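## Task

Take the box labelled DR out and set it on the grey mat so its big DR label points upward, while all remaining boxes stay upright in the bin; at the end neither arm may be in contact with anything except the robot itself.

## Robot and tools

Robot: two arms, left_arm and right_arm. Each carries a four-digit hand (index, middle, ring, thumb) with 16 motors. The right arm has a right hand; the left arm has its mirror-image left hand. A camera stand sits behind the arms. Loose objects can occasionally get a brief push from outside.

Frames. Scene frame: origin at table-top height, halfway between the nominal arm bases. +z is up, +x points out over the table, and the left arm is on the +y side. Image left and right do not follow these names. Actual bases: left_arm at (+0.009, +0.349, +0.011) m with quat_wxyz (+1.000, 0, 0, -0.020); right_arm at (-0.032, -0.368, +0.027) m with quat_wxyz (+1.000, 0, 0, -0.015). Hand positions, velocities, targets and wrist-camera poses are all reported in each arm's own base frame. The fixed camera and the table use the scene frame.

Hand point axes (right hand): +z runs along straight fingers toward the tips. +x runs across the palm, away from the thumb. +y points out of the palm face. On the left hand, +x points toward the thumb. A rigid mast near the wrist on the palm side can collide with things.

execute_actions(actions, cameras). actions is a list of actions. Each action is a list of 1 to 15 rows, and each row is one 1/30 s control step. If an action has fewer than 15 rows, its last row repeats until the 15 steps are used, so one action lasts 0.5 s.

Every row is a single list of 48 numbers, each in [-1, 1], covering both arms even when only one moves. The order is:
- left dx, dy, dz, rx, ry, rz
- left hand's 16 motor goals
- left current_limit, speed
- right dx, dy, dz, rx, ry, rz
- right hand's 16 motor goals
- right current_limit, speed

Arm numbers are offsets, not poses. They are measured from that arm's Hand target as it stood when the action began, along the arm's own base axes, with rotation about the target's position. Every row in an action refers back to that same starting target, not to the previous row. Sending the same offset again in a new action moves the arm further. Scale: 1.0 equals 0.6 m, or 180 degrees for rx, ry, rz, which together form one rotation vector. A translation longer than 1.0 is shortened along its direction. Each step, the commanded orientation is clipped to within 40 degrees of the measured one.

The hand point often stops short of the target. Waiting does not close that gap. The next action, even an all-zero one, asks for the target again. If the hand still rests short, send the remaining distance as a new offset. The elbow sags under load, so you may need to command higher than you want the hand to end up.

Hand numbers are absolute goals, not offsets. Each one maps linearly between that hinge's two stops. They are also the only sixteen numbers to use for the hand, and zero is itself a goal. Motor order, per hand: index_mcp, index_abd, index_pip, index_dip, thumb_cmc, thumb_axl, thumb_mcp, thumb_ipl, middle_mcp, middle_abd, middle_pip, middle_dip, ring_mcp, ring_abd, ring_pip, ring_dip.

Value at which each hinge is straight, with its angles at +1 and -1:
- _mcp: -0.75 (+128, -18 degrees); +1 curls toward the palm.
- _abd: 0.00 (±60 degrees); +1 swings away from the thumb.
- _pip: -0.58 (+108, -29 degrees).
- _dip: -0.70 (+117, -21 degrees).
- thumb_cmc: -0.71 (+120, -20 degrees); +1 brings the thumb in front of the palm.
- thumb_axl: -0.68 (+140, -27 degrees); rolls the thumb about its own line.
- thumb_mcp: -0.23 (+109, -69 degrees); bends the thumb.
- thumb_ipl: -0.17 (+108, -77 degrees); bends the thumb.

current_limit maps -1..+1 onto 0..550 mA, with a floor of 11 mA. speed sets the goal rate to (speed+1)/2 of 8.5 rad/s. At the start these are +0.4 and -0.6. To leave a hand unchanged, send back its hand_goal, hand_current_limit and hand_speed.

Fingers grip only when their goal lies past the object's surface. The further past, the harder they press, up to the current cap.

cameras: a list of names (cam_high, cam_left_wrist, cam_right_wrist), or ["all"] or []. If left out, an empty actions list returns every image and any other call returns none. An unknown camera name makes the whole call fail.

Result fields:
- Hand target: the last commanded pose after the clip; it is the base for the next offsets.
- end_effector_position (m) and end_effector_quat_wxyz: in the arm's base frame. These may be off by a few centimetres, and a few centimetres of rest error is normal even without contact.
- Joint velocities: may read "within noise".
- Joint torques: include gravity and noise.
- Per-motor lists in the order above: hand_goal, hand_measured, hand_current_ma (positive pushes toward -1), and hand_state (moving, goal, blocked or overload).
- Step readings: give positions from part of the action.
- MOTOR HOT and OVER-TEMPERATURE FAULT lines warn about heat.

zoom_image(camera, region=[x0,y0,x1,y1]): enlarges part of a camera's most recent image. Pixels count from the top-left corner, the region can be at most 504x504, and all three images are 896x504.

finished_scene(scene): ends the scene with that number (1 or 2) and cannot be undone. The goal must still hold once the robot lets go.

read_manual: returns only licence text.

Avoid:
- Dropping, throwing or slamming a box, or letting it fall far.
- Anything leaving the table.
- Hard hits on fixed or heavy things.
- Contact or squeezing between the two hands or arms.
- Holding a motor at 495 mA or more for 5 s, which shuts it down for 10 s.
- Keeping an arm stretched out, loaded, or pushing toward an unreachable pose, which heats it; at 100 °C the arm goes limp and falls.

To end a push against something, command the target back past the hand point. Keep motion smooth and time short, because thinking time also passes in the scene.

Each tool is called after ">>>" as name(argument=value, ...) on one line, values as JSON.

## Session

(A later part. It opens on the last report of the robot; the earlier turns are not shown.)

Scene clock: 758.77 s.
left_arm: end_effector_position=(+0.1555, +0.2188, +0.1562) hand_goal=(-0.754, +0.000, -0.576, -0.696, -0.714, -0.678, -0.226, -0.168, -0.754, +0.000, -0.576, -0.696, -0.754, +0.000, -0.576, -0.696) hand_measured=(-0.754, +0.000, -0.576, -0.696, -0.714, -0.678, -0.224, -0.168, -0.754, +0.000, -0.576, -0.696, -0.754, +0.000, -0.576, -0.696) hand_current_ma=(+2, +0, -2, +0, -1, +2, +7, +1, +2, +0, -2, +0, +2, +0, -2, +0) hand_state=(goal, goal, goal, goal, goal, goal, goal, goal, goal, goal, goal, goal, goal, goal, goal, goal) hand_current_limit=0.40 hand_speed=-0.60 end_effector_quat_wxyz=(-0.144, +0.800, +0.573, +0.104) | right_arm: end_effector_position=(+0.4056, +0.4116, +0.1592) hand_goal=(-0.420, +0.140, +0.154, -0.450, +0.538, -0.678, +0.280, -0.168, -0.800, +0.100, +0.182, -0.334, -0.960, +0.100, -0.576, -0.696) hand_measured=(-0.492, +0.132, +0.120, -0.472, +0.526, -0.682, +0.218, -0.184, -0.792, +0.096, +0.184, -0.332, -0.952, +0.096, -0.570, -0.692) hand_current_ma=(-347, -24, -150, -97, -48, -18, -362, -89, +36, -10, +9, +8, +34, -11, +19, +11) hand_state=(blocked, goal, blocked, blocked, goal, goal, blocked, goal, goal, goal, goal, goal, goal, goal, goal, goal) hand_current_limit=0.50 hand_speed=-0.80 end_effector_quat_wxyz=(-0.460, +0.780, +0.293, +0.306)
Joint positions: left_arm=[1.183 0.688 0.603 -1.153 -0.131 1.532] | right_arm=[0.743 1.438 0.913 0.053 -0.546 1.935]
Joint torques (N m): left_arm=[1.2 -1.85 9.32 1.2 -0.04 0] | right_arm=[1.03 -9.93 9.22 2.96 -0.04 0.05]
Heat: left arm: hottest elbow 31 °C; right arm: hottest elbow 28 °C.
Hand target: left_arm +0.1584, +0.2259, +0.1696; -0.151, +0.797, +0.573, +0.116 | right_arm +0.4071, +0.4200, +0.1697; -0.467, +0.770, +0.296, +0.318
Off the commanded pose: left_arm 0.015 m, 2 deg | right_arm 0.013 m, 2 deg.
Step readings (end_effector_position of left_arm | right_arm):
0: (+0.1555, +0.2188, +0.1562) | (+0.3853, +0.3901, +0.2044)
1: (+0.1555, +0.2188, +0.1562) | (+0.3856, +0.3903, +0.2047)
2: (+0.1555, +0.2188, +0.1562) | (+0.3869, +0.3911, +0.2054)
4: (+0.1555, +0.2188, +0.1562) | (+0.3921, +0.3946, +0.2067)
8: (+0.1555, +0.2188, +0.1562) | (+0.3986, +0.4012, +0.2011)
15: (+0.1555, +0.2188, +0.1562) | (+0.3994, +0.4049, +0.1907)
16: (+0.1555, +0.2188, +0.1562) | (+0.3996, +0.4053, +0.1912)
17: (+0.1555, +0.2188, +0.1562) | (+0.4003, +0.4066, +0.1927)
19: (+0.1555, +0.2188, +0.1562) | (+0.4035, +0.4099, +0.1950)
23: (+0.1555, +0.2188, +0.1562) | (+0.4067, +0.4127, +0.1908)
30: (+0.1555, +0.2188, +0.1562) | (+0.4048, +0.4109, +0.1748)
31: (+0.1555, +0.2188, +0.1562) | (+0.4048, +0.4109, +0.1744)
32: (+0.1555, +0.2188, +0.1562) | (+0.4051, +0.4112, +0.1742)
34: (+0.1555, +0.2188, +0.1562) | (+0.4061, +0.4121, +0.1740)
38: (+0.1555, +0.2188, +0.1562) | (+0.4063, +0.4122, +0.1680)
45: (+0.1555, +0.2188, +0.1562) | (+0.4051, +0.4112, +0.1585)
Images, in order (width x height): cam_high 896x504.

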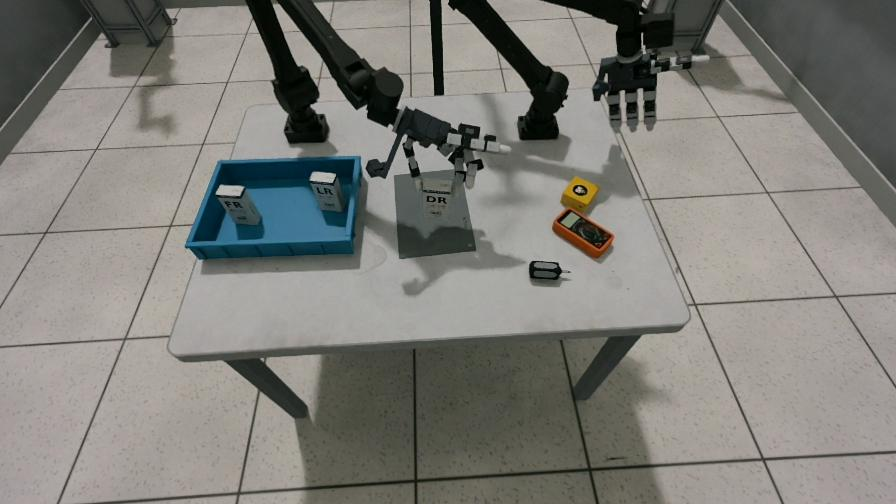

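>>> execute_actions(actions=[[[0,0,0,0,0,0,-0.754,0,-0.576,-0.696,-0.714,-0.678,-0.226,-0.168,-0.754,0,-0.576,-0.696,-0.754,0,-0.576,-0.696,0.4,-0.6,0,0,-0.045,0,0,0,-0.42,0.14,0.1533,-0.449,0.539,-0.678,0.28,-0.168,-0.8,0.1,0.1825,-0.333,-0.96,0.1,-0.576,-0.696,0.5,-0.8]],[[0,0,0,0,0,0,-0.754,0,-0.576,-0.696,-0.714,-0.678,-0.226,-0.168,-0.754,0,-0.576,-0.696,-0.754,0,-0.576,-0.696,0.4,-0.6,0,0,-0.035,0,0,0,-0.42,0.14,0.1533,-0.449,0.539,-0.678,0.28,-0.168,-0.8,0.1,0.1825,-0.333,-0.96,0.1,-0.576,-0.696,0.5,-0.8]],[[0,0,0,0,0,0,-0.754,0,-0.576,-0.696,-0.714,-0.678,-0.226,-0.168,-0.754,0,-0.576,-0.696,-0.754,0,-0.576,-0.696,0.4,-0.6,0,0,-0.015,0,0,0,-0.42,0.14,0.1533,-0.449,0.539,-0.678,0.28,-0.168,-0.8,0.1,0.1825,-0.333,-0.96,0.1,-0.576,-0.696,0.5,-0.8]]], cameras=["cam_high"])

>>> zoom_image(camera="cam_high", region=[350, 120, 510, 280])

Scene clock: 766.50 s.
left_arm: end_effector_position=(+0.1555, +0.2188, +0.1562) hand_goal=(-0.754, +0.000, -0.576, -0.696, -0.714, -0.678, -0.226, -0.168, -0.754, +0.000, -0.576, -0.696, -0.754, +0.000, -0.576, -0.696) hand_measured=(-0.754, +0.000, -0.576, -0.696, -0.714, -0.678, -0.224, -0.168, -0.754, +0.000, -0.576, -0.696, -0.754, +0.000, -0.576, -0.696) hand_current_ma=(+2, +0, -2, +0, -1, +2, +7, +1, +2, +0, -2, +0, +2, +0, -2, +0) hand_state=(goal, goal, goal, goal, goal, goal, goal, goal, goal, goal, goal, goal, goal, goal, goal, goal) hand_current_limit=0.40 hand_speed=-0.60 end_effector_quat_wxyz=(-0.144, +0.800, +0.573, +0.104) | right_arm: end_effector_position=(+0.4059, +0.4119, +0.1050) hand_goal=(-0.420, +0.140, +0.154, -0.450, +0.538, -0.678, +0.280, -0.168, -0.800, +0.100, +0.182, -0.334, -0.960, +0.100, -0.576, -0.696) hand_measured=(-0.492, +0.132, +0.120, -0.472, +0.526, -0.682, +0.218, -0.184, -0.792, +0.096, +0.184, -0.332, -0.952, +0.096, -0.570, -0.692) hand_current_ma=(-347, -24, -150, -97, -48, -18, -362, -89, +36, -10, +9, +8, +34, -11, +19, +11) hand_state=(blocked, goal, blocked, blocked, goal, goal, blocked, goal, goal, goal, goal, goal, goal, goal, goal, goal) hand_current_limit=0.50 hand_speed=-0.80 end_effector_quat_wxyz=(-0.461, +0.779, +0.293, +0.308)
Joint positions: left_arm=[1.183 0.688 0.603 -1.153 -0.131 1.532] | right_arm=[0.743 1.532 0.841 0.223 -0.546 1.936]
Joint torques (N m): left_arm=[1.14 -1.85 9.31 1.2 -0.04 0] | right_arm=[1.08 -10.29 8.28 2.95 -0.03 0.05]
Heat: left arm: hottest elbow 31 °C; right arm: hottest elbow 28 °C.
Hand target: left_arm +0.1584, +0.2259, +0.1696; -0.151, +0.797, +0.573, +0.116 | right_arm +0.4071, +0.4199, +0.1128; -0.467, +0.770, +0.296, +0.318
Off the commanded pose: left_arm 0.015 m, 2 deg | right_arm 0.011 m, 2 deg.
Step readings (end_effector_position of left_arm | right_arm):
0: (+0.1555, +0.2188, +0.1562) | (+0.4056, +0.4116, +0.1592)
1: (+0.1555, +0.2188, +0.1562) | (+0.4056, +0.4116, +0.1592)
2: (+0.1555, +0.2188, +0.1562) | (+0.4059, +0.4119, +0.1588)
4: (+0.1555, +0.2188, +0.1562) | (+0.4069, +0.4128, +0.1572)
8: (+0.1555, +0.2188, +0.1562) | (+0.4063, +0.4123, +0.1434)
15: (+0.1555, +0.2188, +0.1562) | (+0.4040, +0.4102, +0.1277)
16: (+0.1555, +0.2188, +0.1562) | (+0.4043, +0.4105, +0.1282)
17: (+0.1555, +0.2188, +0.1562) | (+0.4049, +0.4110, +0.1290)
19: (+0.1555, +0.2188, +0.1562) | (+0.4065, +0.4125, +0.1298)
23: (+0.1555, +0.2188, +0.1562) | (+0.4070, +0.4130, +0.1227)
30: (+0.1555, +0.2188, +0.1562) | (+0.4047, +0.4108, +0.1098)
31: (+0.1555, +0.2188, +0.1562) | (+0.4047, +0.4108, +0.1097)
32: (+0.1555, +0.2188, +0.1562) | (+0.4050, +0.4111, +0.1103)
34: (+0.1555, +0.2188, +0.1562) | (+0.4059, +0.4119, +0.1112)
38: (+0.1555, +0.2188, +0.1562) | (+0.4068, +0.4127, +0.1101)
45: (+0.1555, +0.2188, +0.1562) | (+0.4057, +0.4117, +0.1047)
Images, in order (width x height): cam_high 896x504.

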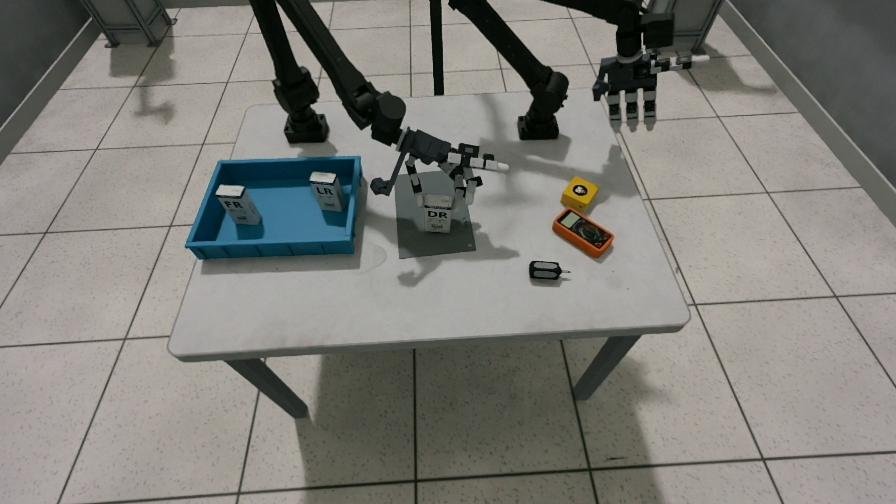

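Scaled by 3.150.

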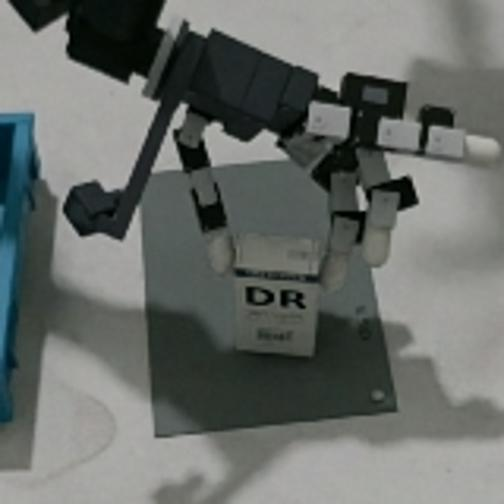

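>>> execute_actions(actions=[[[0,0,0,0,0,0,-0.754,0,-0.576,-0.696,-0.714,-0.678,-0.226,-0.168,-0.754,0,-0.576,-0.696,-0.754,0,-0.576,-0.696,0.4,-0.6,0,0,-0.02,0,0,0,-0.42,0.14,0.1533,-0.449,0.539,-0.678,0.28,-0.168,-0.8,0.1,0.1825,-0.333,-0.96,0.1,-0.576,-0.696,0.5,-0.8]],[[0,0,0,0,0,0,-0.754,0,-0.576,-0.696,-0.714,-0.678,-0.226,-0.168,-0.754,0,-0.576,-0.696,-0.754,0,-0.576,-0.696,0.4,-0.6,-0.01,-0.003,-0.01,0,0,0,-0.42,0.14,0.1533,-0.449,0.539,-0.678,0.28,-0.168,-0.8,0.1,0.1825,-0.333,-0.96,0.1,-0.576,-0.696,0.5,-0.8]]], cameras=["cam_high"])

>>> zoom_image(camera="cam_high", region=[350, 120, 510, 280])

Scene clock: 778.13 s.
left_arm: end_effector_position=(+0.1555, +0.2188, +0.1562) hand_goal=(-0.754, +0.000, -0.576, -0.696, -0.714, -0.678, -0.226, -0.168, -0.754, +0.000, -0.576, -0.696, -0.754, +0.000, -0.576, -0.696) hand_measured=(-0.754, +0.000, -0.576, -0.696, -0.714, -0.678, -0.224, -0.168, -0.754, +0.000, -0.576, -0.696, -0.754, +0.000, -0.576, -0.696) hand_current_ma=(+2, +0, -2, +0, -1, +2, +7, +1, +2, +0, -2, +0, +2, +0, -2, +0) hand_state=(goal, goal, goal, goal, goal, goal, goal, goal, goal, goal, goal, goal, goal, goal, goal, goal) hand_current_limit=0.40 hand_speed=-0.60 end_effector_quat_wxyz=(-0.144, +0.800, +0.573, +0.104) | right_arm: end_effector_position=(+0.4050, +0.4134, +0.0969) hand_goal=(-0.420, +0.140, +0.154, -0.450, +0.538, -0.678, +0.280, -0.168, -0.800, +0.100, +0.182, -0.334, -0.960, +0.100, -0.576, -0.696) hand_measured=(-0.492, +0.138, +0.120, -0.472, +0.534, -0.678, +0.218, -0.184, -0.792, +0.096, +0.184, -0.332, -0.952, +0.096, -0.570, -0.692) hand_current_ma=(-347, -6, -150, -97, -16, -3, -362, -89, +36, -10, +9, +8, +34, -11, +19, +11) hand_state=(blocked, goal, blocked, blocked, goal, goal, blocked, goal, goal, goal, goal, goal, goal, goal, goal, goal) hand_current_limit=0.50 hand_speed=-0.80 end_effector_quat_wxyz=(-0.464, +0.772, +0.295, +0.319)
Joint positions: left_arm=[1.183 0.688 0.603 -1.153 -0.131 1.532] | right_arm=[0.747 1.55 0.816 0.293 -0.541 1.936]
Joint torques (N m): left_arm=[1.14 -1.85 9.31 1.21 -0.04 0] | right_arm=[1.2 -9.76 7.35 2.55 0 0.08]
Heat: left arm: hottest elbow 31 °C; right arm: hottest elbow 28 °C.
Hand target: left_arm +0.1584, +0.2259, +0.1696; -0.151, +0.797, +0.573, +0.116 | right_arm +0.4011, +0.4182, +0.0948; -0.467, +0.770, +0.296, +0.318
Off the commanded pose: left_arm 0.015 m, 2 deg | right_arm 0.007 m, 0 deg.
Step readings (end_effector_position of left_arm | right_arm):
0: (+0.1555, +0.2188, +0.1562) | (+0.4059, +0.4119, +0.1050)
1: (+0.1555, +0.2188, +0.1562) | (+0.4060, +0.4120, +0.1050)
2: (+0.1555, +0.2188, +0.1562) | (+0.4061, +0.4121, +0.1049)
4: (+0.1555, +0.2188, +0.1562) | (+0.4068, +0.4128, +0.1041)
8: (+0.1555, +0.2188, +0.1562) | (+0.4069, +0.4128, +0.0983)
15: (+0.1555, +0.2188, +0.1562) | (+0.4075, +0.4133, +0.0986)
16: (+0.1555, +0.2188, +0.1562) | (+0.4075, +0.4133, +0.0984)
17: (+0.1555, +0.2188, +0.1562) | (+0.4075, +0.4131, +0.0983)
19: (+0.1555, +0.2188, +0.1562) | (+0.4063, +0.4131, +0.0975)
23: (+0.1555, +0.2188, +0.1562) | (+0.4053, +0.4132, +0.0970)
30: (+0.1555, +0.2188, +0.1562) | (+0.4051, +0.4134, +0.0970)
Images, in order (width x height): cam_high 896x504.

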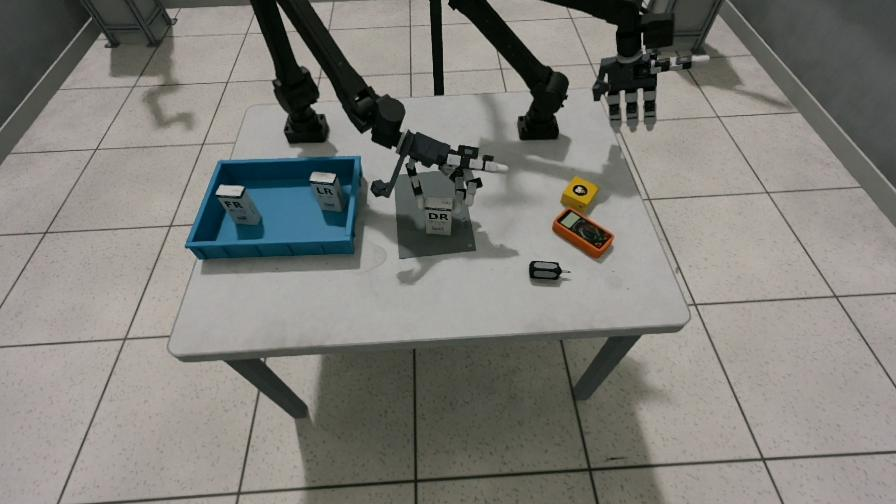

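Scaled by 3.150.

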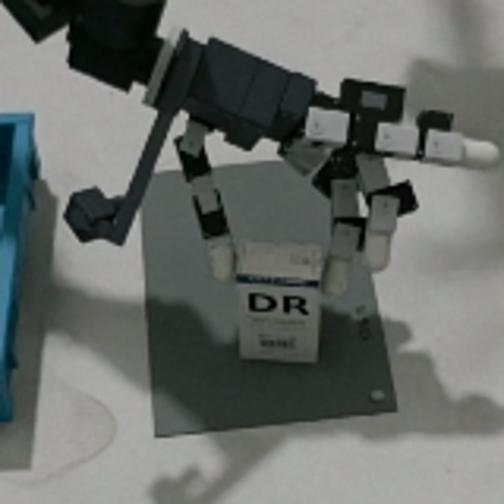

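>>> execute_actions(actions=[[[0,0,0,0,0,0,-0.754,0,-0.576,-0.696,-0.714,-0.678,-0.226,-0.168,-0.754,0,-0.576,-0.696,-0.754,0,-0.576,-0.696,0.4,-0.6,-0.025,-0.008,-0.002,0,0,0,-0.42,0.14,0.1533,-0.449,0.539,-0.678,0.28,-0.168,-0.8,0.1,0.1825,-0.333,-0.96,0.1,-0.576,-0.696,0.5,-0.8]],[[0,0,0,0,0,0,-0.754,0,-0.576,-0.696,-0.714,-0.678,-0.226,-0.168,-0.754,0,-0.576,-0.696,-0.754,0,-0.576,-0.696,0.4,-0.6,-0.03,-0.0095,-0.002,0,0,0,-0.42,0.14,0.1533,-0.449,0.539,-0.678,0.28,-0.168,-0.8,0.1,0.1825,-0.333,-0.96,0.1,-0.576,-0.696,0.5,-0.8]]], cameras=["cam_high"])

>>> zoom_image(camera="cam_high", region=[370, 140, 490, 260])

Scene clock: 789.93 s.
left_arm: end_effector_position=(+0.1555, +0.2188, +0.1562) hand_goal=(-0.754, +0.000, -0.576, -0.696, -0.714, -0.678, -0.226, -0.168, -0.754, +0.000, -0.576, -0.696, -0.754, +0.000, -0.576, -0.696) hand_measured=(-0.754, +0.000, -0.576, -0.696, -0.714, -0.678, -0.224, -0.168, -0.754, +0.000, -0.576, -0.696, -0.754, +0.000, -0.576, -0.696) hand_current_ma=(+2, +0, -2, +0, -1, +2, +7, +1, +2, +0, -2, +0, +2, +0, -2, +0) hand_state=(goal, goal, goal, goal, goal, goal, goal, goal, goal, goal, goal, goal, goal, goal, goal, goal) hand_current_limit=0.40 hand_speed=-0.60 end_effector_quat_wxyz=(-0.144, +0.800, +0.573, +0.104) | right_arm: end_effector_position=(+0.3720, +0.4086, +0.0915) hand_goal=(-0.420, +0.140, +0.154, -0.450, +0.538, -0.678, +0.280, -0.168, -0.800, +0.100, +0.182, -0.334, -0.960, +0.100, -0.576, -0.696) hand_measured=(-0.492, +0.152, +0.116, -0.472, +0.532, -0.680, +0.220, -0.184, -0.792, +0.096, +0.184, -0.332, -0.952, +0.096, -0.570, -0.692) hand_current_ma=(-347, +43, -160, -97, -25, -5, -356, -96, +36, -10, +9, +8, +34, -11, +19, +11) hand_state=(blocked, goal, blocked, blocked, goal, goal, blocked, goal, goal, goal, goal, goal, goal, goal, goal, goal) hand_current_limit=0.50 hand_speed=-0.80 end_effector_quat_wxyz=(-0.463, +0.769, +0.304, +0.319)
Joint positions: left_arm=[1.183 0.688 0.603 -1.153 -0.131 1.532] | right_arm=[0.792 1.5 0.733 0.333 -0.51 1.939]
Joint torques (N m): left_arm=[1.14 -1.79 9.32 1.21 -0.04 0] | right_arm=[0.67 -9.99 6.71 2.24 0.14 0.23]
Heat: left arm: hottest elbow 31 °C; right arm: hottest elbow 28 °C.
Hand target: left_arm +0.1584, +0.2259, +0.1696; -0.151, +0.797, +0.573, +0.116 | right_arm +0.3681, +0.4077, +0.0923; -0.467, +0.770, +0.296, +0.318
Off the commanded pose: left_arm 0.015 m, 2 deg | right_arm 0.004 m, 1 deg.
Step readings (end_effector_position of left_arm | right_arm):
0: (+0.1555, +0.2188, +0.1562) | (+0.4050, +0.4134, +0.0969)
1: (+0.1555, +0.2188, +0.1562) | (+0.4049, +0.4131, +0.0966)
2: (+0.1555, +0.2188, +0.1562) | (+0.4046, +0.4128, +0.0961)
4: (+0.1555, +0.2188, +0.1562) | (+0.4022, +0.4119, +0.0944)
8: (+0.1555, +0.2188, +0.1562) | (+0.3948, +0.4111, +0.0930)
15: (+0.1555, +0.2188, +0.1562) | (+0.3937, +0.4109, +0.0929)
16: (+0.1555, +0.2188, +0.1562) | (+0.3935, +0.4106, +0.0928)
17: (+0.1555, +0.2188, +0.1562) | (+0.3930, +0.4101, +0.0925)
19: (+0.1555, +0.2188, +0.1562) | (+0.3894, +0.4088, +0.0928)
23: (+0.1555, +0.2188, +0.1562) | (+0.3768, +0.4086, +0.0925)
30: (+0.1555, +0.2188, +0.1562) | (+0.3720, +0.4086, +0.0915)
Images, in order (width x height): cam_high 896x504.

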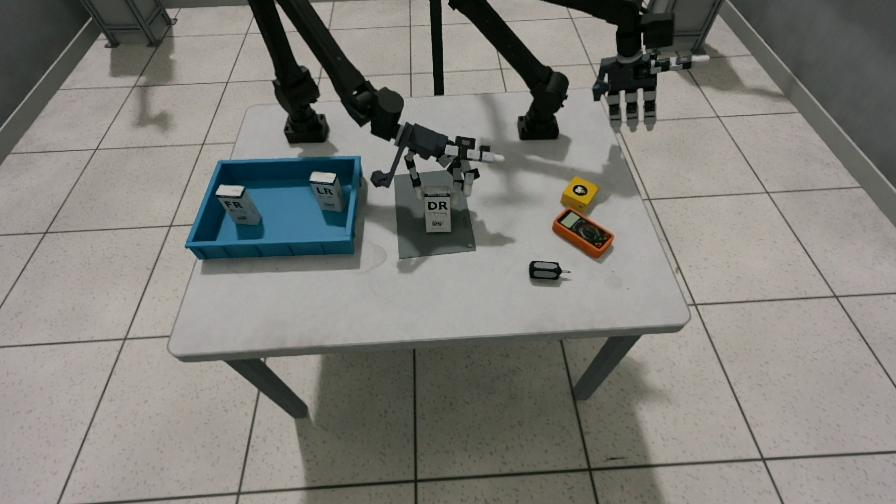

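Scaled by 4.200.

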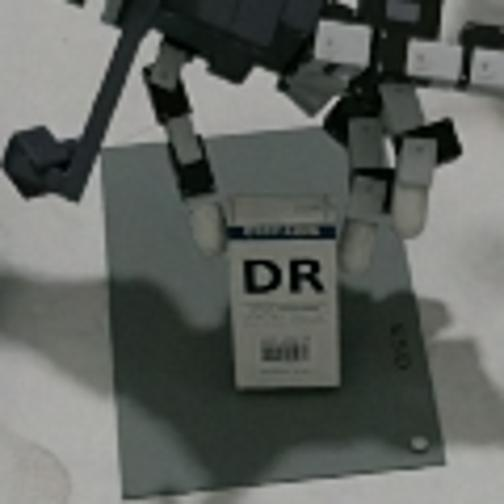

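>>> execute_actions(actions=[[[0,0,0,0,0,0,-0.754,0,-0.576,-0.696,-0.714,-0.678,-0.226,-0.168,-0.754,0,-0.576,-0.696,-0.754,0,-0.576,-0.696,0.4,-0.6,-0.0318,-0.01,-0.009,0.0044,-0.016,0,-0.42,0.14,0.1533,-0.449,0.539,-0.678,0.28,-0.168,-0.8,0.1,0.1825,-0.333,-0.96,0.1,-0.576,-0.696,0.5,-0.8]],[[0,0,0,0,0,0,-0.754,0,-0.576,-0.696,-0.714,-0.678,-0.226,-0.168,-0.754,0,-0.576,-0.696,-0.754,0,-0.576,-0.696,0.4,-0.6,-0.0286,-0.009,-0.0157,0.0044,-0.016,0,-0.42,0.14,0.1533,-0.449,0.539,-0.678,0.28,-0.168,-0.8,0.1,0.1825,-0.333,-0.96,0.1,-0.576,-0.696,0.5,-0.8]],[[0,0,0,0,0,0,-0.754,0,-0.576,-0.696,-0.714,-0.678,-0.226,-0.168,-0.754,0,-0.576,-0.696,-0.754,0,-0.576,-0.696,0.4,-0.6,-0.0254,-0.008,-0.0223,0.0044,-0.016,0,-0.42,0.14,0.1533,-0.449,0.539,-0.678,0.28,-0.168,-0.8,0.1,0.1825,-0.333,-0.96,0.1,-0.576,-0.696,0.5,-0.8]]], cameras=["cam_high"])

>>> zoom_image(camera="cam_high", region=[370, 140, 490, 260])

Scene clock: 810.40 s.
left_arm: end_effector_position=(+0.1555, +0.2188, +0.1562) hand_goal=(-0.754, +0.000, -0.576, -0.696, -0.714, -0.678, -0.226, -0.168, -0.754, +0.000, -0.576, -0.696, -0.754, +0.000, -0.576, -0.696) hand_measured=(-0.754, +0.000, -0.576, -0.696, -0.714, -0.678, -0.224, -0.168, -0.754, +0.000, -0.576, -0.696, -0.754, +0.000, -0.576, -0.696) hand_current_ma=(+2, +0, -2, +0, -1, +2, +7, +1, +2, +0, -2, +0, +2, +0, -2, +0) hand_state=(goal, goal, goal, goal, goal, goal, goal, goal, goal, goal, goal, goal, goal, goal, goal, goal) hand_current_limit=0.40 hand_speed=-0.60 end_effector_quat_wxyz=(-0.144, +0.800, +0.573, +0.104) | right_arm: end_effector_position=(+0.3153, +0.3851, +0.0574) hand_goal=(-0.420, +0.140, +0.154, -0.450, +0.538, -0.678, +0.280, -0.168, -0.800, +0.100, +0.182, -0.334, -0.960, +0.100, -0.576, -0.696) hand_measured=(-0.492, +0.138, +0.116, -0.472, +0.524, -0.684, +0.220, -0.184, -0.792, +0.096, +0.184, -0.332, -0.952, +0.096, -0.570, -0.692) hand_current_ma=(-347, -8, -163, -97, -60, -29, -352, -96, +36, -10, +9, +8, +34, -11, +19, +11) hand_state=(blocked, goal, blocked, blocked, goal, goal, blocked, goal, goal, goal, goal, goal, goal, goal, goal, goal) hand_current_limit=0.50 hand_speed=-0.80 end_effector_quat_wxyz=(-0.457, +0.746, +0.314, +0.369)
Joint positions: left_arm=[1.183 0.688 0.603 -1.153 -0.131 1.532] | right_arm=[0.889 1.492 0.499 0.652 -0.38 1.934]
Joint torques (N m): left_arm=[1.14 -1.85 9.31 1.2 -0.04 0] | right_arm=[1.03 -7.71 6.45 3.06 0.1 -0.22]
Heat: left arm: hottest elbow 31 °C; right arm: hottest elbow 28 °C.
Hand target: left_arm +0.1584, +0.2259, +0.1696; -0.151, +0.797, +0.573, +0.116 | right_arm +0.3166, +0.3914, +0.0640; -0.459, +0.734, +0.323, +0.381
Off the commanded pose: left_arm 0.015 m, 2 deg | right_arm 0.009 m, 2 deg.
Step readings (end_effector_position of left_arm | right_arm):
0: (+0.1555, +0.2188, +0.1562) | (+0.3720, +0.4086, +0.0915)
1: (+0.1555, +0.2188, +0.1562) | (+0.3721, +0.4082, +0.0913)
2: (+0.1555, +0.2188, +0.1562) | (+0.3721, +0.4075, +0.0911)
4: (+0.1555, +0.2188, +0.1562) | (+0.3681, +0.4054, +0.0904)
8: (+0.1555, +0.2188, +0.1562) | (+0.3536, +0.4032, +0.0857)
15: (+0.1555, +0.2188, +0.1562) | (+0.3483, +0.4031, +0.0829)
16: (+0.1555, +0.2188, +0.1562) | (+0.3484, +0.4028, +0.0829)
17: (+0.1555, +0.2188, +0.1562) | (+0.3484, +0.4021, +0.0828)
19: (+0.1555, +0.2188, +0.1562) | (+0.3460, +0.3989, +0.0804)
23: (+0.1555, +0.2188, +0.1562) | (+0.3330, +0.3926, +0.0685)
30: (+0.1555, +0.2188, +0.1562) | (+0.3289, +0.3897, +0.0647)
31: (+0.1555, +0.2188, +0.1562) | (+0.3294, +0.3897, +0.0653)
32: (+0.1555, +0.2188, +0.1562) | (+0.3295, +0.3894, +0.0660)
34: (+0.1555, +0.2188, +0.1562) | (+0.3278, +0.3877, +0.0666)
38: (+0.1555, +0.2188, +0.1562) | (+0.3182, +0.3842, +0.0602)
45: (+0.1555, +0.2188, +0.1562) | (+0.3147, +0.3846, +0.0560)
Images, in order (width x height): cam_high 896x504.

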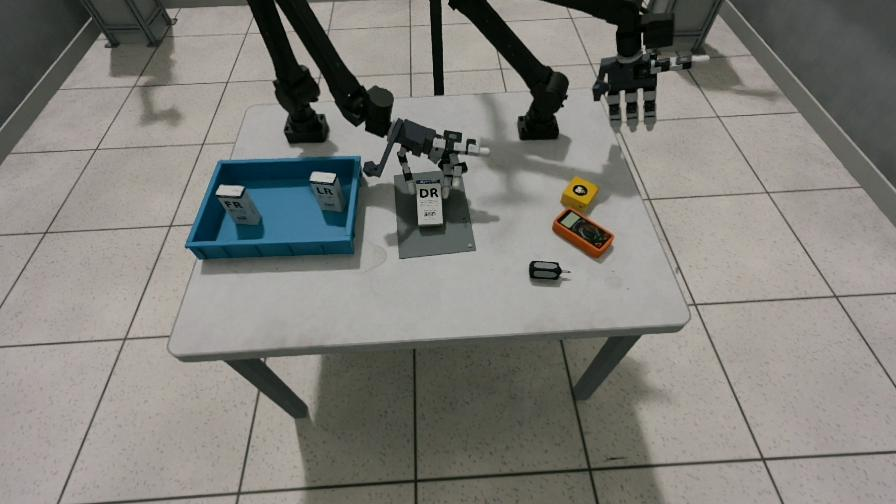

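Scaled by 4.200.

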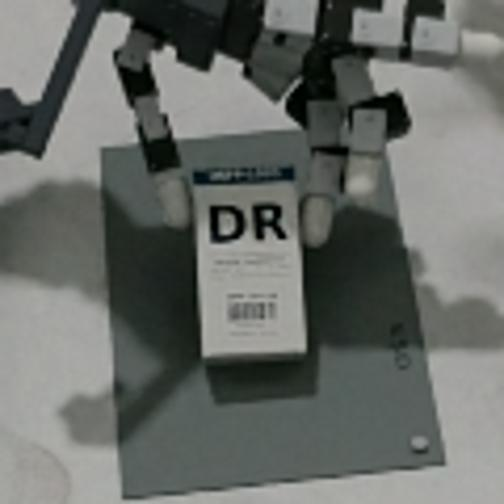

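>>> execute_actions(actions=[[[0,0,0,0,0,0,-0.754,0,-0.576,-0.696,-0.714,-0.678,-0.226,-0.168,-0.754,0,-0.576,-0.696,-0.754,0,-0.576,-0.696,0.4,-0.6,-0.0127,-0.004,-0.0233,0.0044,-0.016,0,-0.42,0.14,0.1533,-0.449,0.539,-0.678,0.28,-0.168,-0.8,0.1,0.1825,-0.333,-0.96,0.1,-0.576,-0.696,0.5,-0.8]],[[0,0,0,0,0,0,-0.754,0,-0.576,-0.696,-0.714,-0.678,-0.226,-0.168,-0.754,0,-0.576,-0.696,-0.754,0,-0.576,-0.696,0.4,-0.6,-0.008,-0.0025,-0.02,0,0,0,-0.42,0.14,0.1533,-0.449,0.539,-0.678,0.28,-0.168,-0.8,0.1,0.1825,-0.333,-0.96,0.1,-0.576,-0.696,0.5,-0.8]]], cameras=["cam_high"])

>>> zoom_image(camera="cam_high", region=[370, 140, 490, 260])

Scene clock: 823.87 s.
left_arm: end_effector_position=(+0.1555, +0.2188, +0.1562) hand_goal=(-0.754, +0.000, -0.576, -0.696, -0.714, -0.678, -0.226, -0.168, -0.754, +0.000, -0.576, -0.696, -0.754, +0.000, -0.576, -0.696) hand_measured=(-0.754, +0.000, -0.576, -0.696, -0.714, -0.678, -0.224, -0.168, -0.754, +0.000, -0.576, -0.696, -0.754, +0.000, -0.576, -0.696) hand_current_ma=(+2, +0, -2, +0, -1, +2, +7, +1, +2, +0, -2, +0, +2, +0, -2, +0) hand_state=(goal, goal, goal, goal, goal, goal, goal, goal, goal, goal, goal, goal, goal, goal, goal, goal) hand_current_limit=0.40 hand_speed=-0.60 end_effector_quat_wxyz=(-0.144, +0.800, +0.573, +0.104) | right_arm: end_effector_position=(+0.3039, +0.3825, +0.0317) hand_goal=(-0.420, +0.140, +0.154, -0.450, +0.538, -0.678, +0.280, -0.168, -0.800, +0.100, +0.182, -0.334, -0.960, +0.100, -0.576, -0.696) hand_measured=(-0.492, +0.136, +0.116, -0.472, +0.524, -0.684, +0.220, -0.184, -0.792, +0.096, +0.184, -0.332, -0.952, +0.096, -0.570, -0.692) hand_current_ma=(-347, -10, -163, -97, -60, -29, -352, -96, +36, -10, +9, +8, +34, -11, +19, +11) hand_state=(blocked, goal, blocked, blocked, goal, goal, blocked, goal, goal, goal, goal, goal, goal, goal, goal, goal) hand_current_limit=0.50 hand_speed=-0.80 end_effector_quat_wxyz=(-0.454, +0.733, +0.324, +0.390)
Joint positions: left_arm=[1.183 0.688 0.603 -1.153 -0.131 1.532] | right_arm=[0.921 1.595 0.441 0.849 -0.342 1.911]
Joint torques (N m): left_arm=[1.14 -1.85 9.32 1.21 -0.04 0] | right_arm=[1.08 -7.94 5.19 3.11 0.17 -0.22]
Heat: left arm: hottest elbow 31 °C; right arm: hottest elbow 27 °C.
Hand target: left_arm +0.1584, +0.2259, +0.1696; -0.151, +0.797, +0.573, +0.116 | right_arm +0.3043, +0.3875, +0.0381; -0.456, +0.721, +0.332, +0.402
Off the commanded pose: left_arm 0.015 m, 2 deg | right_arm 0.008 m, 2 deg.
Step readings (end_effector_position of left_arm | right_arm):
0: (+0.1555, +0.2188, +0.1562) | (+0.3153, +0.3851, +0.0574)
1: (+0.1555, +0.2188, +0.1562) | (+0.3156, +0.3851, +0.0575)
2: (+0.1555, +0.2188, +0.1562) | (+0.3157, +0.3849, +0.0579)
4: (+0.1555, +0.2188, +0.1562) | (+0.3155, +0.3847, +0.0577)
8: (+0.1555, +0.2188, +0.1562) | (+0.3098, +0.3835, +0.0475)
15: (+0.1555, +0.2188, +0.1562) | (+0.3066, +0.3832, +0.0411)
16: (+0.1555, +0.2188, +0.1562) | (+0.3071, +0.3835, +0.0420)
17: (+0.1555, +0.2188, +0.1562) | (+0.3076, +0.3836, +0.0426)
19: (+0.1555, +0.2188, +0.1562) | (+0.3078, +0.3840, +0.0427)
23: (+0.1555, +0.2188, +0.1562) | (+0.3057, +0.3832, +0.0359)
30: (+0.1555, +0.2188, +0.1562) | (+0.3038, +0.3823, +0.0313)
Images, in order (width x height): cam_high 896x504.

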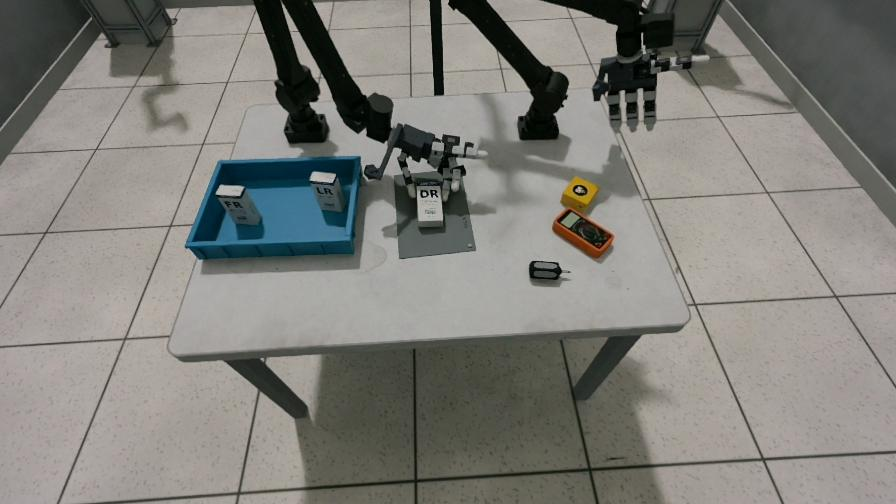

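Scaled by 4.200.

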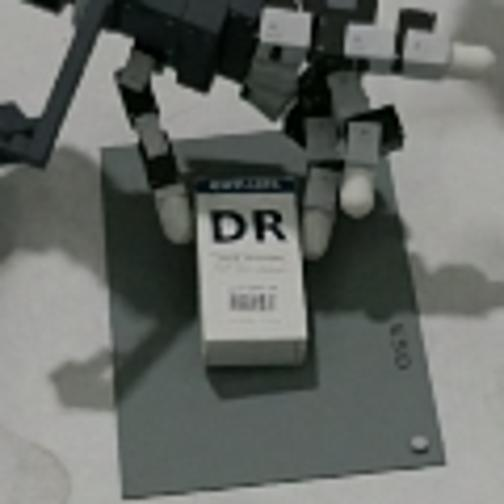

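>>> execute_actions(actions=[[[0,0,0,0,0,0,-0.754,0,-0.576,-0.696,-0.714,-0.678,-0.226,-0.168,-0.754,0,-0.576,-0.696,-0.754,0,-0.576,-0.696,0.4,-0.6,-0.004,-0.001,-0.012,0,0,0,-0.42,0.14,0.1533,-0.449,0.539,-0.678,0.28,-0.168,-0.8,0.1,0.1825,-0.333,-0.96,0.1,-0.576,-0.696,0.5,-0.8]],[[0,0,0,0,0,0,-0.754,0,-0.576,-0.696,-0.714,-0.678,-0.226,-0.168,-0.754,0,-0.576,-0.696,-0.754,0,-0.576,-0.696,0.4,-0.6,-0.001,0,-0.004,0,0,0,-0.42,0.14,0.1533,-0.449,0.539,-0.678,0.28,-0.168,-0.8,0.1,0.1825,-0.333,-0.96,0.1,-0.576,-0.696,0.5,-0.8]]], cameras=["cam_high"])

>>> zoom_image(camera="cam_high", region=[370, 140, 490, 260])

Scene clock: 832.33 s.
left_arm: end_effector_position=(+0.1555, +0.2188, +0.1562) hand_goal=(-0.754, +0.000, -0.576, -0.696, -0.714, -0.678, -0.226, -0.168, -0.754, +0.000, -0.576, -0.696, -0.754, +0.000, -0.576, -0.696) hand_measured=(-0.754, +0.000, -0.576, -0.696, -0.714, -0.678, -0.224, -0.168, -0.754, +0.000, -0.576, -0.696, -0.754, +0.000, -0.576, -0.696) hand_current_ma=(+2, +0, -2, +0, -1, +2, +7, +1, +2, +0, -2, +0, +2, +0, -2, +0) hand_state=(goal, goal, goal, goal, goal, goal, goal, goal, goal, goal, goal, goal, goal, goal, goal, goal) hand_current_limit=0.40 hand_speed=-0.60 end_effector_quat_wxyz=(-0.144, +0.800, +0.573, +0.104) | right_arm: end_effector_position=(+0.3024, +0.3828, +0.0243) hand_goal=(-0.420, +0.140, +0.154, -0.450, +0.538, -0.678, +0.280, -0.168, -0.800, +0.100, +0.182, -0.334, -0.960, +0.100, -0.576, -0.696) hand_measured=(-0.492, +0.136, +0.116, -0.472, +0.522, -0.684, +0.220, -0.184, -0.792, +0.096, +0.184, -0.332, -0.952, +0.096, -0.570, -0.692) hand_current_ma=(-347, -10, -163, -97, -65, -33, -352, -96, +36, -10, +9, +8, +34, -11, +19, +11) hand_state=(blocked, goal, blocked, blocked, goal, goal, blocked, goal, goal, goal, goal, goal, goal, goal, goal, goal) hand_current_limit=0.50 hand_speed=-0.80 end_effector_quat_wxyz=(-0.455, +0.731, +0.324, +0.392)
Joint positions: left_arm=[1.183 0.688 0.603 -1.153 -0.131 1.532] | right_arm=[0.926 1.629 0.435 0.895 -0.335 1.911]
Joint torques (N m): left_arm=[1.14 -1.85 9.31 1.2 -0.04 0] | right_arm=[1.08 -7.88 4.68 3.11 0.15 -0.2]
Heat: left arm: hottest elbow 31 °C; right arm: hottest elbow 27 °C.
Hand target: left_arm +0.1584, +0.2259, +0.1696; -0.151, +0.797, +0.573, +0.116 | right_arm +0.3013, +0.3869, +0.0285; -0.456, +0.721, +0.332, +0.402
Off the commanded pose: left_arm 0.015 m, 2 deg | right_arm 0.006 m, 2 deg.
Step readings (end_effector_position of left_arm | right_arm):
0: (+0.1555, +0.2188, +0.1562) | (+0.3039, +0.3825, +0.0317)
1: (+0.1555, +0.2188, +0.1562) | (+0.3040, +0.3825, +0.0319)
2: (+0.1555, +0.2188, +0.1562) | (+0.3039, +0.3825, +0.0318)
4: (+0.1555, +0.2188, +0.1562) | (+0.3042, +0.3828, +0.0318)
8: (+0.1555, +0.2188, +0.1562) | (+0.3029, +0.3823, +0.0274)
15: (+0.1555, +0.2188, +0.1562) | (+0.3022, +0.3822, +0.0255)
16: (+0.1555, +0.2188, +0.1562) | (+0.3023, +0.3823, +0.0257)
17: (+0.1555, +0.2188, +0.1562) | (+0.3024, +0.3823, +0.0257)
19: (+0.1555, +0.2188, +0.1562) | (+0.3025, +0.3826, +0.0259)
23: (+0.1555, +0.2188, +0.1562) | (+0.3025, +0.3827, +0.0247)
30: (+0.1555, +0.2188, +0.1562) | (+0.3024, +0.3828, +0.0242)
Images, in order (width x height): cam_high 896x504.

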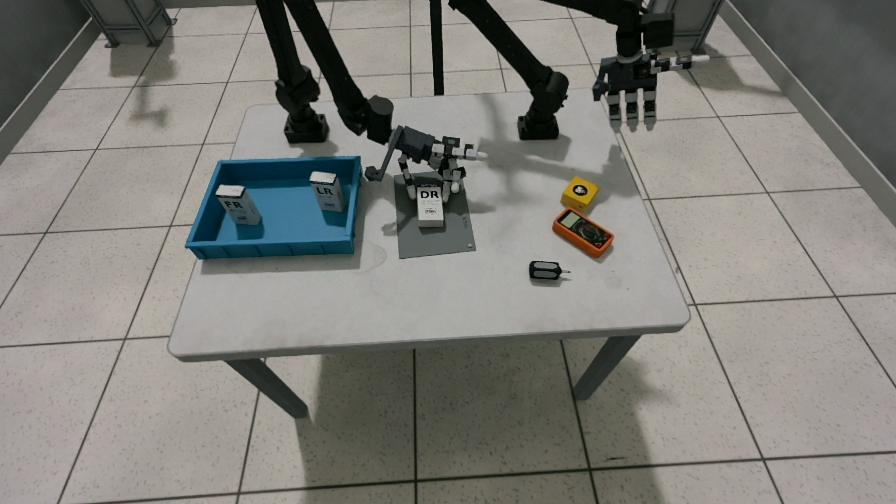

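Scaled by 4.200.

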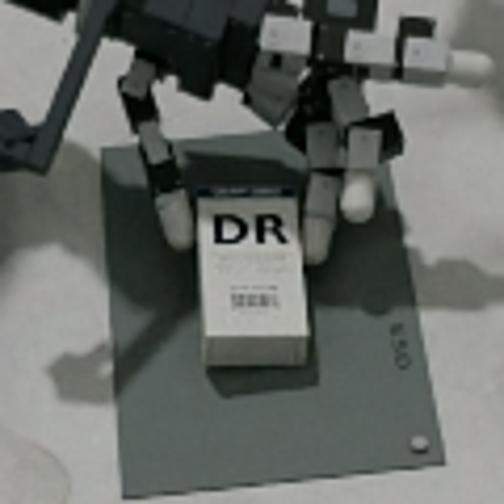

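>>> execute_actions(actions=[[[0,0,0,0,0,0,-0.754,0,-0.576,-0.696,-0.714,-0.678,-0.226,-0.168,-0.754,0,-0.576,-0.696,-0.754,0,-0.576,-0.696,0.4,-0.6,-0.0015,-0.0005,-0.011,0,0,0,-0.42,0.14,0.1533,-0.449,0.539,-0.678,0.28,-0.168,-0.8,0.1,0.1825,-0.333,-0.96,0.1,-0.576,-0.696,0.5,-0.8]],[[0,0,0,0,0,0,-0.754,0,-0.576,-0.696,-0.714,-0.678,-0.226,-0.168,-0.754,0,-0.576,-0.696,-0.754,0,-0.576,-0.696,0.4,-0.6,0,0,0,0,0,0,-0.485,0.14,0.1533,-0.449,0.539,-0.678,0.215,-0.168,-0.8,0.1,0.1825,-0.333,-0.96,0.1,-0.576,-0.696,0.5,-0.9]],[[0,0,0,0,0,0,-0.754,0,-0.576,-0.696,-0.714,-0.678,-0.226,-0.168,-0.754,0,-0.576,-0.696,-0.754,0,-0.576,-0.696,0.4,-0.6,0,0,0,0,0,0,-0.55,0.14,0.1533,-0.449,0.539,-0.678,0.14,-0.168,-0.8,0.1,0.1825,-0.333,-0.96,0.1,-0.576,-0.696,0.5,-0.9]],[[0,0,0,0,0,0,-0.754,0,-0.576,-0.696,-0.714,-0.678,-0.226,-0.168,-0.754,0,-0.576,-0.696,-0.754,0,-0.576,-0.696,0.4,-0.6,0,0,0,0,0,0,-0.65,0.14,0.1533,-0.449,0.539,-0.678,0.06,-0.168,-0.8,0.1,0.1825,-0.333,-0.96,0.1,-0.576,-0.696,0.5,-0.85]]], cameras=["cam_high"])

>>> zoom_image(camera="cam_high", region=[370, 140, 490, 260])

Scene clock: 841.37 s.
left_arm: end_effector_position=(+0.1555, +0.2188, +0.1562) hand_goal=(-0.754, +0.000, -0.576, -0.696, -0.714, -0.678, -0.226, -0.168, -0.754, +0.000, -0.576, -0.696, -0.754, +0.000, -0.576, -0.696) hand_measured=(-0.754, +0.000, -0.576, -0.696, -0.714, -0.678, -0.224, -0.168, -0.754, +0.000, -0.576, -0.696, -0.754, +0.000, -0.576, -0.696) hand_current_ma=(+2, +0, -2, +0, -1, +2, +7, +1, +2, +0, -2, +0, +2, +0, -2, +0) hand_state=(goal, goal, goal, goal, goal, goal, goal, goal, goal, goal, goal, goal, goal, goal, goal, goal) hand_current_limit=0.40 hand_speed=-0.60 end_effector_quat_wxyz=(-0.144, +0.800, +0.573, +0.104) | right_arm: end_effector_position=(+0.3015, +0.3827, +0.0185) hand_goal=(-0.650, +0.140, +0.154, -0.450, +0.538, -0.678, +0.060, -0.168, -0.800, +0.100, +0.182, -0.334, -0.960, +0.100, -0.576, -0.696) hand_measured=(-0.642, +0.138, +0.152, -0.454, +0.522, -0.684, +0.062, -0.170, -0.792, +0.096, +0.184, -0.332, -0.952, +0.096, -0.570, -0.692) hand_current_ma=(+34, -5, -8, -11, -65, -24, +12, -10, +36, -10, +9, +8, +34, -11, +19, +11) hand_state=(goal, goal, goal, goal, goal, goal, goal, goal, goal, goal, goal, goal, goal, goal, goal, goal) hand_current_limit=0.50 hand_speed=-0.85 end_effector_quat_wxyz=(-0.455, +0.730, +0.325, +0.394)
Joint positions: left_arm=[1.183 0.688 0.603 -1.153 -0.131 1.532] | right_arm=[0.929 1.656 0.431 0.929 -0.333 1.91]
Joint torques (N m): left_arm=[1.2 -1.85 9.31 1.2 -0.04 0] | right_arm=[1.03 -7.94 4.55 2.95 0.13 -0.17]
Heat: left arm: hottest elbow 31 °C; right arm: hottest elbow 26 °C.
Hand target: left_arm +0.1584, +0.2259, +0.1696; -0.151, +0.797, +0.573, +0.116 | right_arm +0.3004, +0.3867, +0.0220; -0.456, +0.721, +0.332, +0.402
Off the commanded pose: left_arm 0.015 m, 2 deg | right_arm 0.005 m, 2 deg.
Step readings (end_effector_position of left_arm | right_arm):
0: (+0.1555, +0.2188, +0.1562) | (+0.3024, +0.3828, +0.0243)
1: (+0.1555, +0.2188, +0.1562) | (+0.3024, +0.3828, +0.0243)
2: (+0.1555, +0.2188, +0.1562) | (+0.3024, +0.3827, +0.0242)
4: (+0.1555, +0.2188, +0.1562) | (+0.3024, +0.3828, +0.0234)
8: (+0.1555, +0.2188, +0.1562) | (+0.3013, +0.3823, +0.0182)
15: (+0.1555, +0.2188, +0.1562) | (+0.3012, +0.3825, +0.0178)
16: (+0.1555, +0.2188, +0.1562) | (+0.3012, +0.3825, +0.0178)
17: (+0.1555, +0.2188, +0.1562) | (+0.3012, +0.3825, +0.0178)
19: (+0.1555, +0.2188, +0.1562) | (+0.3012, +0.3825, +0.0178)
23: (+0.1555, +0.2188, +0.1562) | (+0.3012, +0.3823, +0.0177)
30: (+0.1555, +0.2188, +0.1562) | (+0.3012, +0.3823, +0.0177)
31: (+0.1555, +0.2188, +0.1562) | (+0.3012, +0.3823, +0.0177)
32: (+0.1555, +0.2188, +0.1562) | (+0.3012, +0.3823, +0.0177)
34: (+0.1555, +0.2188, +0.1562) | (+0.3014, +0.3825, +0.0180)
38: (+0.1555, +0.2188, +0.1562) | (+0.3015, +0.3827, +0.0185)
45: (+0.1555, +0.2188, +0.1562) | (+0.3015, +0.3827, +0.0185)
46: (+0.1555, +0.2188, +0.1562) | (+0.3015, +0.3827, +0.0185)
47: (+0.1555, +0.2188, +0.1562) | (+0.3015, +0.3827, +0.0185)
49: (+0.1555, +0.2188, +0.1562) | (+0.3015, +0.3827, +0.0185)
53: (+0.1555, +0.2188, +0.1562) | (+0.3015, +0.3827, +0.0185)
60: (+0.1555, +0.2188, +0.1562) | (+0.3015, +0.3827, +0.0185)
Images, in order (width x height): cam_high 896x504.

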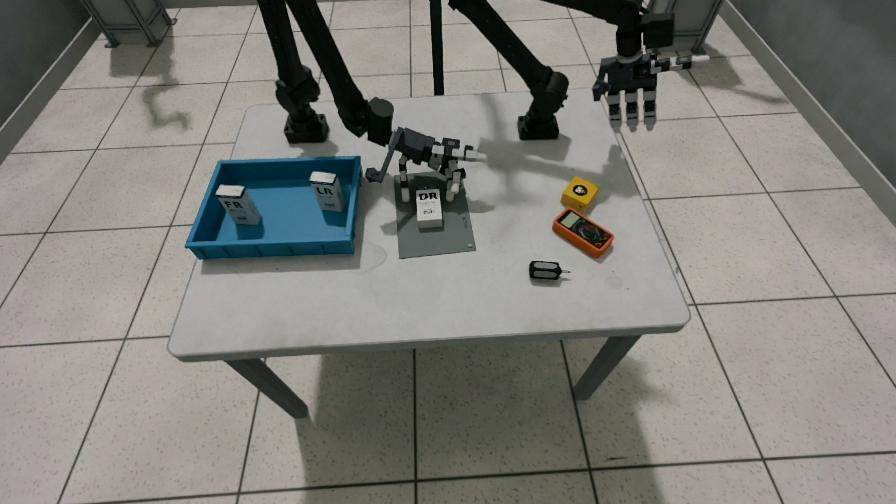

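Scaled by 4.200.

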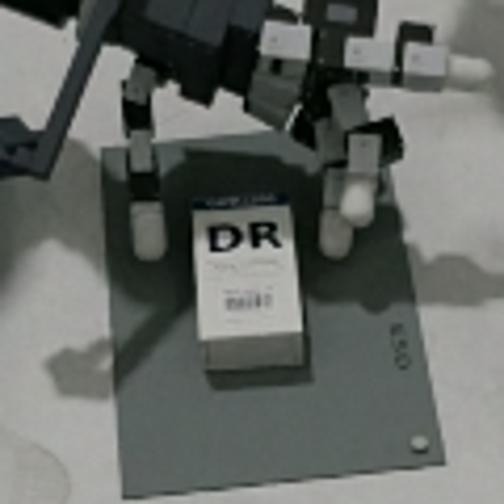

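>>> execute_actions(actions=[[[0,0,0,0,0,0,-0.754,0,-0.576,-0.696,-0.714,-0.678,-0.226,-0.168,-0.754,0,-0.576,-0.696,-0.754,0,-0.576,-0.696,0.4,-0.6,0,0,0.06,0,0,0,-0.65,0.14,0.1533,-0.449,0.539,-0.678,0.06,-0.168,-0.8,0.1,0.1825,-0.333,-0.96,0.1,-0.576,-0.696,0.5,-0.85]],[[0,0,0,0,0,0,-0.754,0,-0.576,-0.696,-0.714,-0.678,-0.226,-0.168,-0.754,0,-0.576,-0.696,-0.754,0,-0.576,-0.696,0.4,-0.6,0,0,0.1,0,0,0,-0.65,0.14,0.1533,-0.449,0.539,-0.678,0.06,-0.168,-0.8,0.1,0.1825,-0.333,-0.96,0.1,-0.576,-0.696,0.5,-0.85]],[[0,0,0,0,0,0,-0.754,0,-0.576,-0.696,-0.714,-0.678,-0.226,-0.168,-0.754,0,-0.576,-0.696,-0.754,0,-0.576,-0.696,0.4,-0.6,0,0,0.1,0,0,0,-0.65,0.14,0.1533,-0.449,0.539,-0.678,0.06,-0.168,-0.8,0.1,0.1825,-0.333,-0.96,0.1,-0.576,-0.696,0.5,-0.85]]], cameras=["cam_high"])

>>> zoom_image(camera="cam_high", region=[370, 140, 490, 260])

Scene clock: 847.97 s.
left_arm: end_effector_position=(+0.1555, +0.2188, +0.1562) hand_goal=(-0.754, +0.000, -0.576, -0.696, -0.714, -0.678, -0.226, -0.168, -0.754, +0.000, -0.576, -0.696, -0.754, +0.000, -0.576, -0.696) hand_measured=(-0.754, +0.000, -0.576, -0.696, -0.714, -0.678, -0.224, -0.168, -0.754, +0.000, -0.576, -0.696, -0.754, +0.000, -0.576, -0.696) hand_current_ma=(+2, +0, -2, +0, -1, +2, +7, +1, +2, +0, -2, +0, +2, +0, -2, +0) hand_state=(goal, goal, goal, goal, goal, goal, goal, goal, goal, goal, goal, goal, goal, goal, goal, goal) hand_current_limit=0.40 hand_speed=-0.60 end_effector_quat_wxyz=(-0.144, +0.800, +0.573, +0.104) | right_arm: end_effector_position=(+0.2929, +0.3709, +0.1552) hand_goal=(-0.650, +0.140, +0.154, -0.450, +0.538, -0.678, +0.060, -0.168, -0.800, +0.100, +0.182, -0.334, -0.960, +0.100, -0.576, -0.696) hand_measured=(-0.642, +0.138, +0.152, -0.452, +0.524, -0.682, +0.062, -0.170, -0.792, +0.096, +0.184, -0.332, -0.952, +0.096, -0.572, -0.692) hand_current_ma=(+30, -5, -7, -11, -60, -21, +10, -9, +34, -10, +9, +8, +34, -11, +17, +11) hand_state=(goal, goal, goal, goal, goal, goal, goal, goal, goal, goal, goal, goal, goal, goal, goal, goal) hand_current_limit=0.50 hand_speed=-0.85 end_effector_quat_wxyz=(-0.451, +0.735, +0.325, +0.388)
Joint positions: left_arm=[1.183 0.688 0.603 -1.153 -0.131 1.532] | right_arm=[0.929 1.143 0.529 0.301 -0.333 1.909]
Joint torques (N m): left_arm=[1.14 -1.85 9.31 1.21 -0.04 0] | right_arm=[1.14 -5.42 12.31 1.69 0.12 -0.16]
Heat: left arm: hottest elbow 31 °C; right arm: hottest elbow 26 °C.
Hand target: left_arm +0.1584, +0.2259, +0.1696; -0.151, +0.797, +0.573, +0.116 | right_arm +0.3003, +0.3866, +0.1778; -0.456, +0.721, +0.332, +0.402
Off the commanded pose: left_arm 0.015 m, 2 deg | right_arm 0.029 m, 2 deg.
Step readings (end_effector_position of left_arm | right_arm):
0: (+0.1555, +0.2188, +0.1562) | (+0.3015, +0.3827, +0.0185)
1: (+0.1555, +0.2188, +0.1562) | (+0.3015, +0.3827, +0.0185)
2: (+0.1555, +0.2188, +0.1562) | (+0.3014, +0.3825, +0.0186)
4: (+0.1555, +0.2188, +0.1562) | (+0.3003, +0.3810, +0.0207)
8: (+0.1555, +0.2188, +0.1562) | (+0.3005, +0.3813, +0.0402)
15: (+0.1555, +0.2188, +0.1562) | (+0.3001, +0.3808, +0.0510)
16: (+0.1555, +0.2188, +0.1562) | (+0.2997, +0.3802, +0.0499)
17: (+0.1555, +0.2188, +0.1562) | (+0.2985, +0.3787, +0.0485)
19: (+0.1555, +0.2188, +0.1562) | (+0.2955, +0.3745, +0.0524)
23: (+0.1555, +0.2188, +0.1562) | (+0.2931, +0.3713, +0.0831)
30: (+0.1555, +0.2188, +0.1562) | (+0.2932, +0.3715, +0.1004)
31: (+0.1555, +0.2188, +0.1562) | (+0.2926, +0.3705, +0.0984)
32: (+0.1555, +0.2188, +0.1562) | (+0.2916, +0.3692, +0.0967)
34: (+0.1555, +0.2188, +0.1562) | (+0.2886, +0.3652, +0.0981)
38: (+0.1555, +0.2188, +0.1562) | (+0.2880, +0.3645, +0.1270)
45: (+0.1555, +0.2188, +0.1562) | (+0.2939, +0.3723, +0.1586)
Images, in order (width x height): cam_high 896x504.

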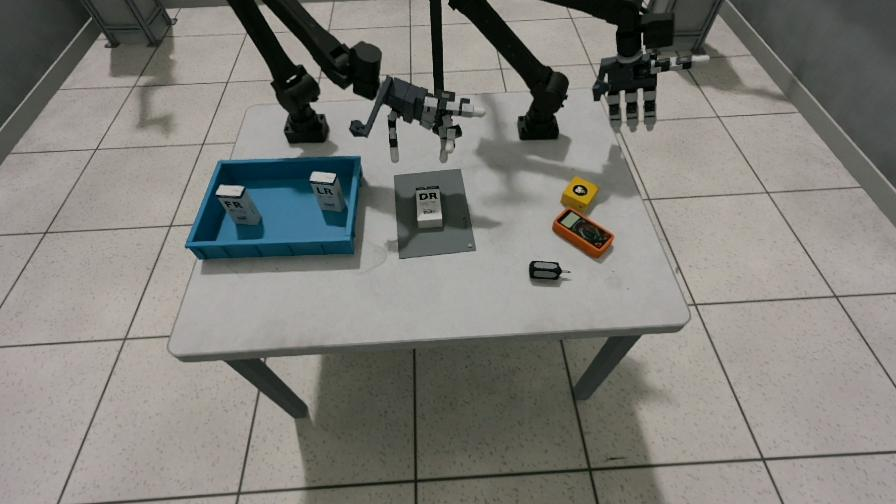

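Scaled by 4.200.

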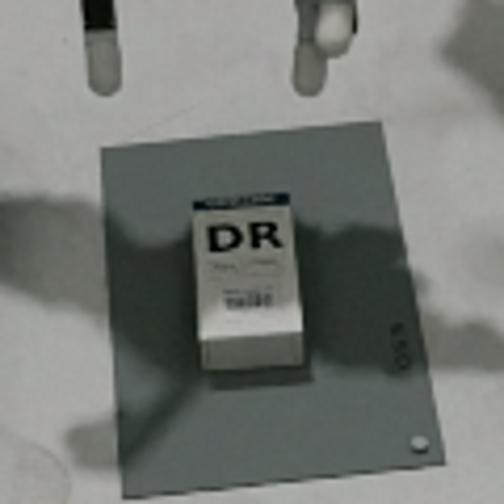

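Box DR is lying flat on the mat with DR up, the others are standing, and both arms are clear.

>>> finished_scene(scene=1)

The scene is finished: the task was done.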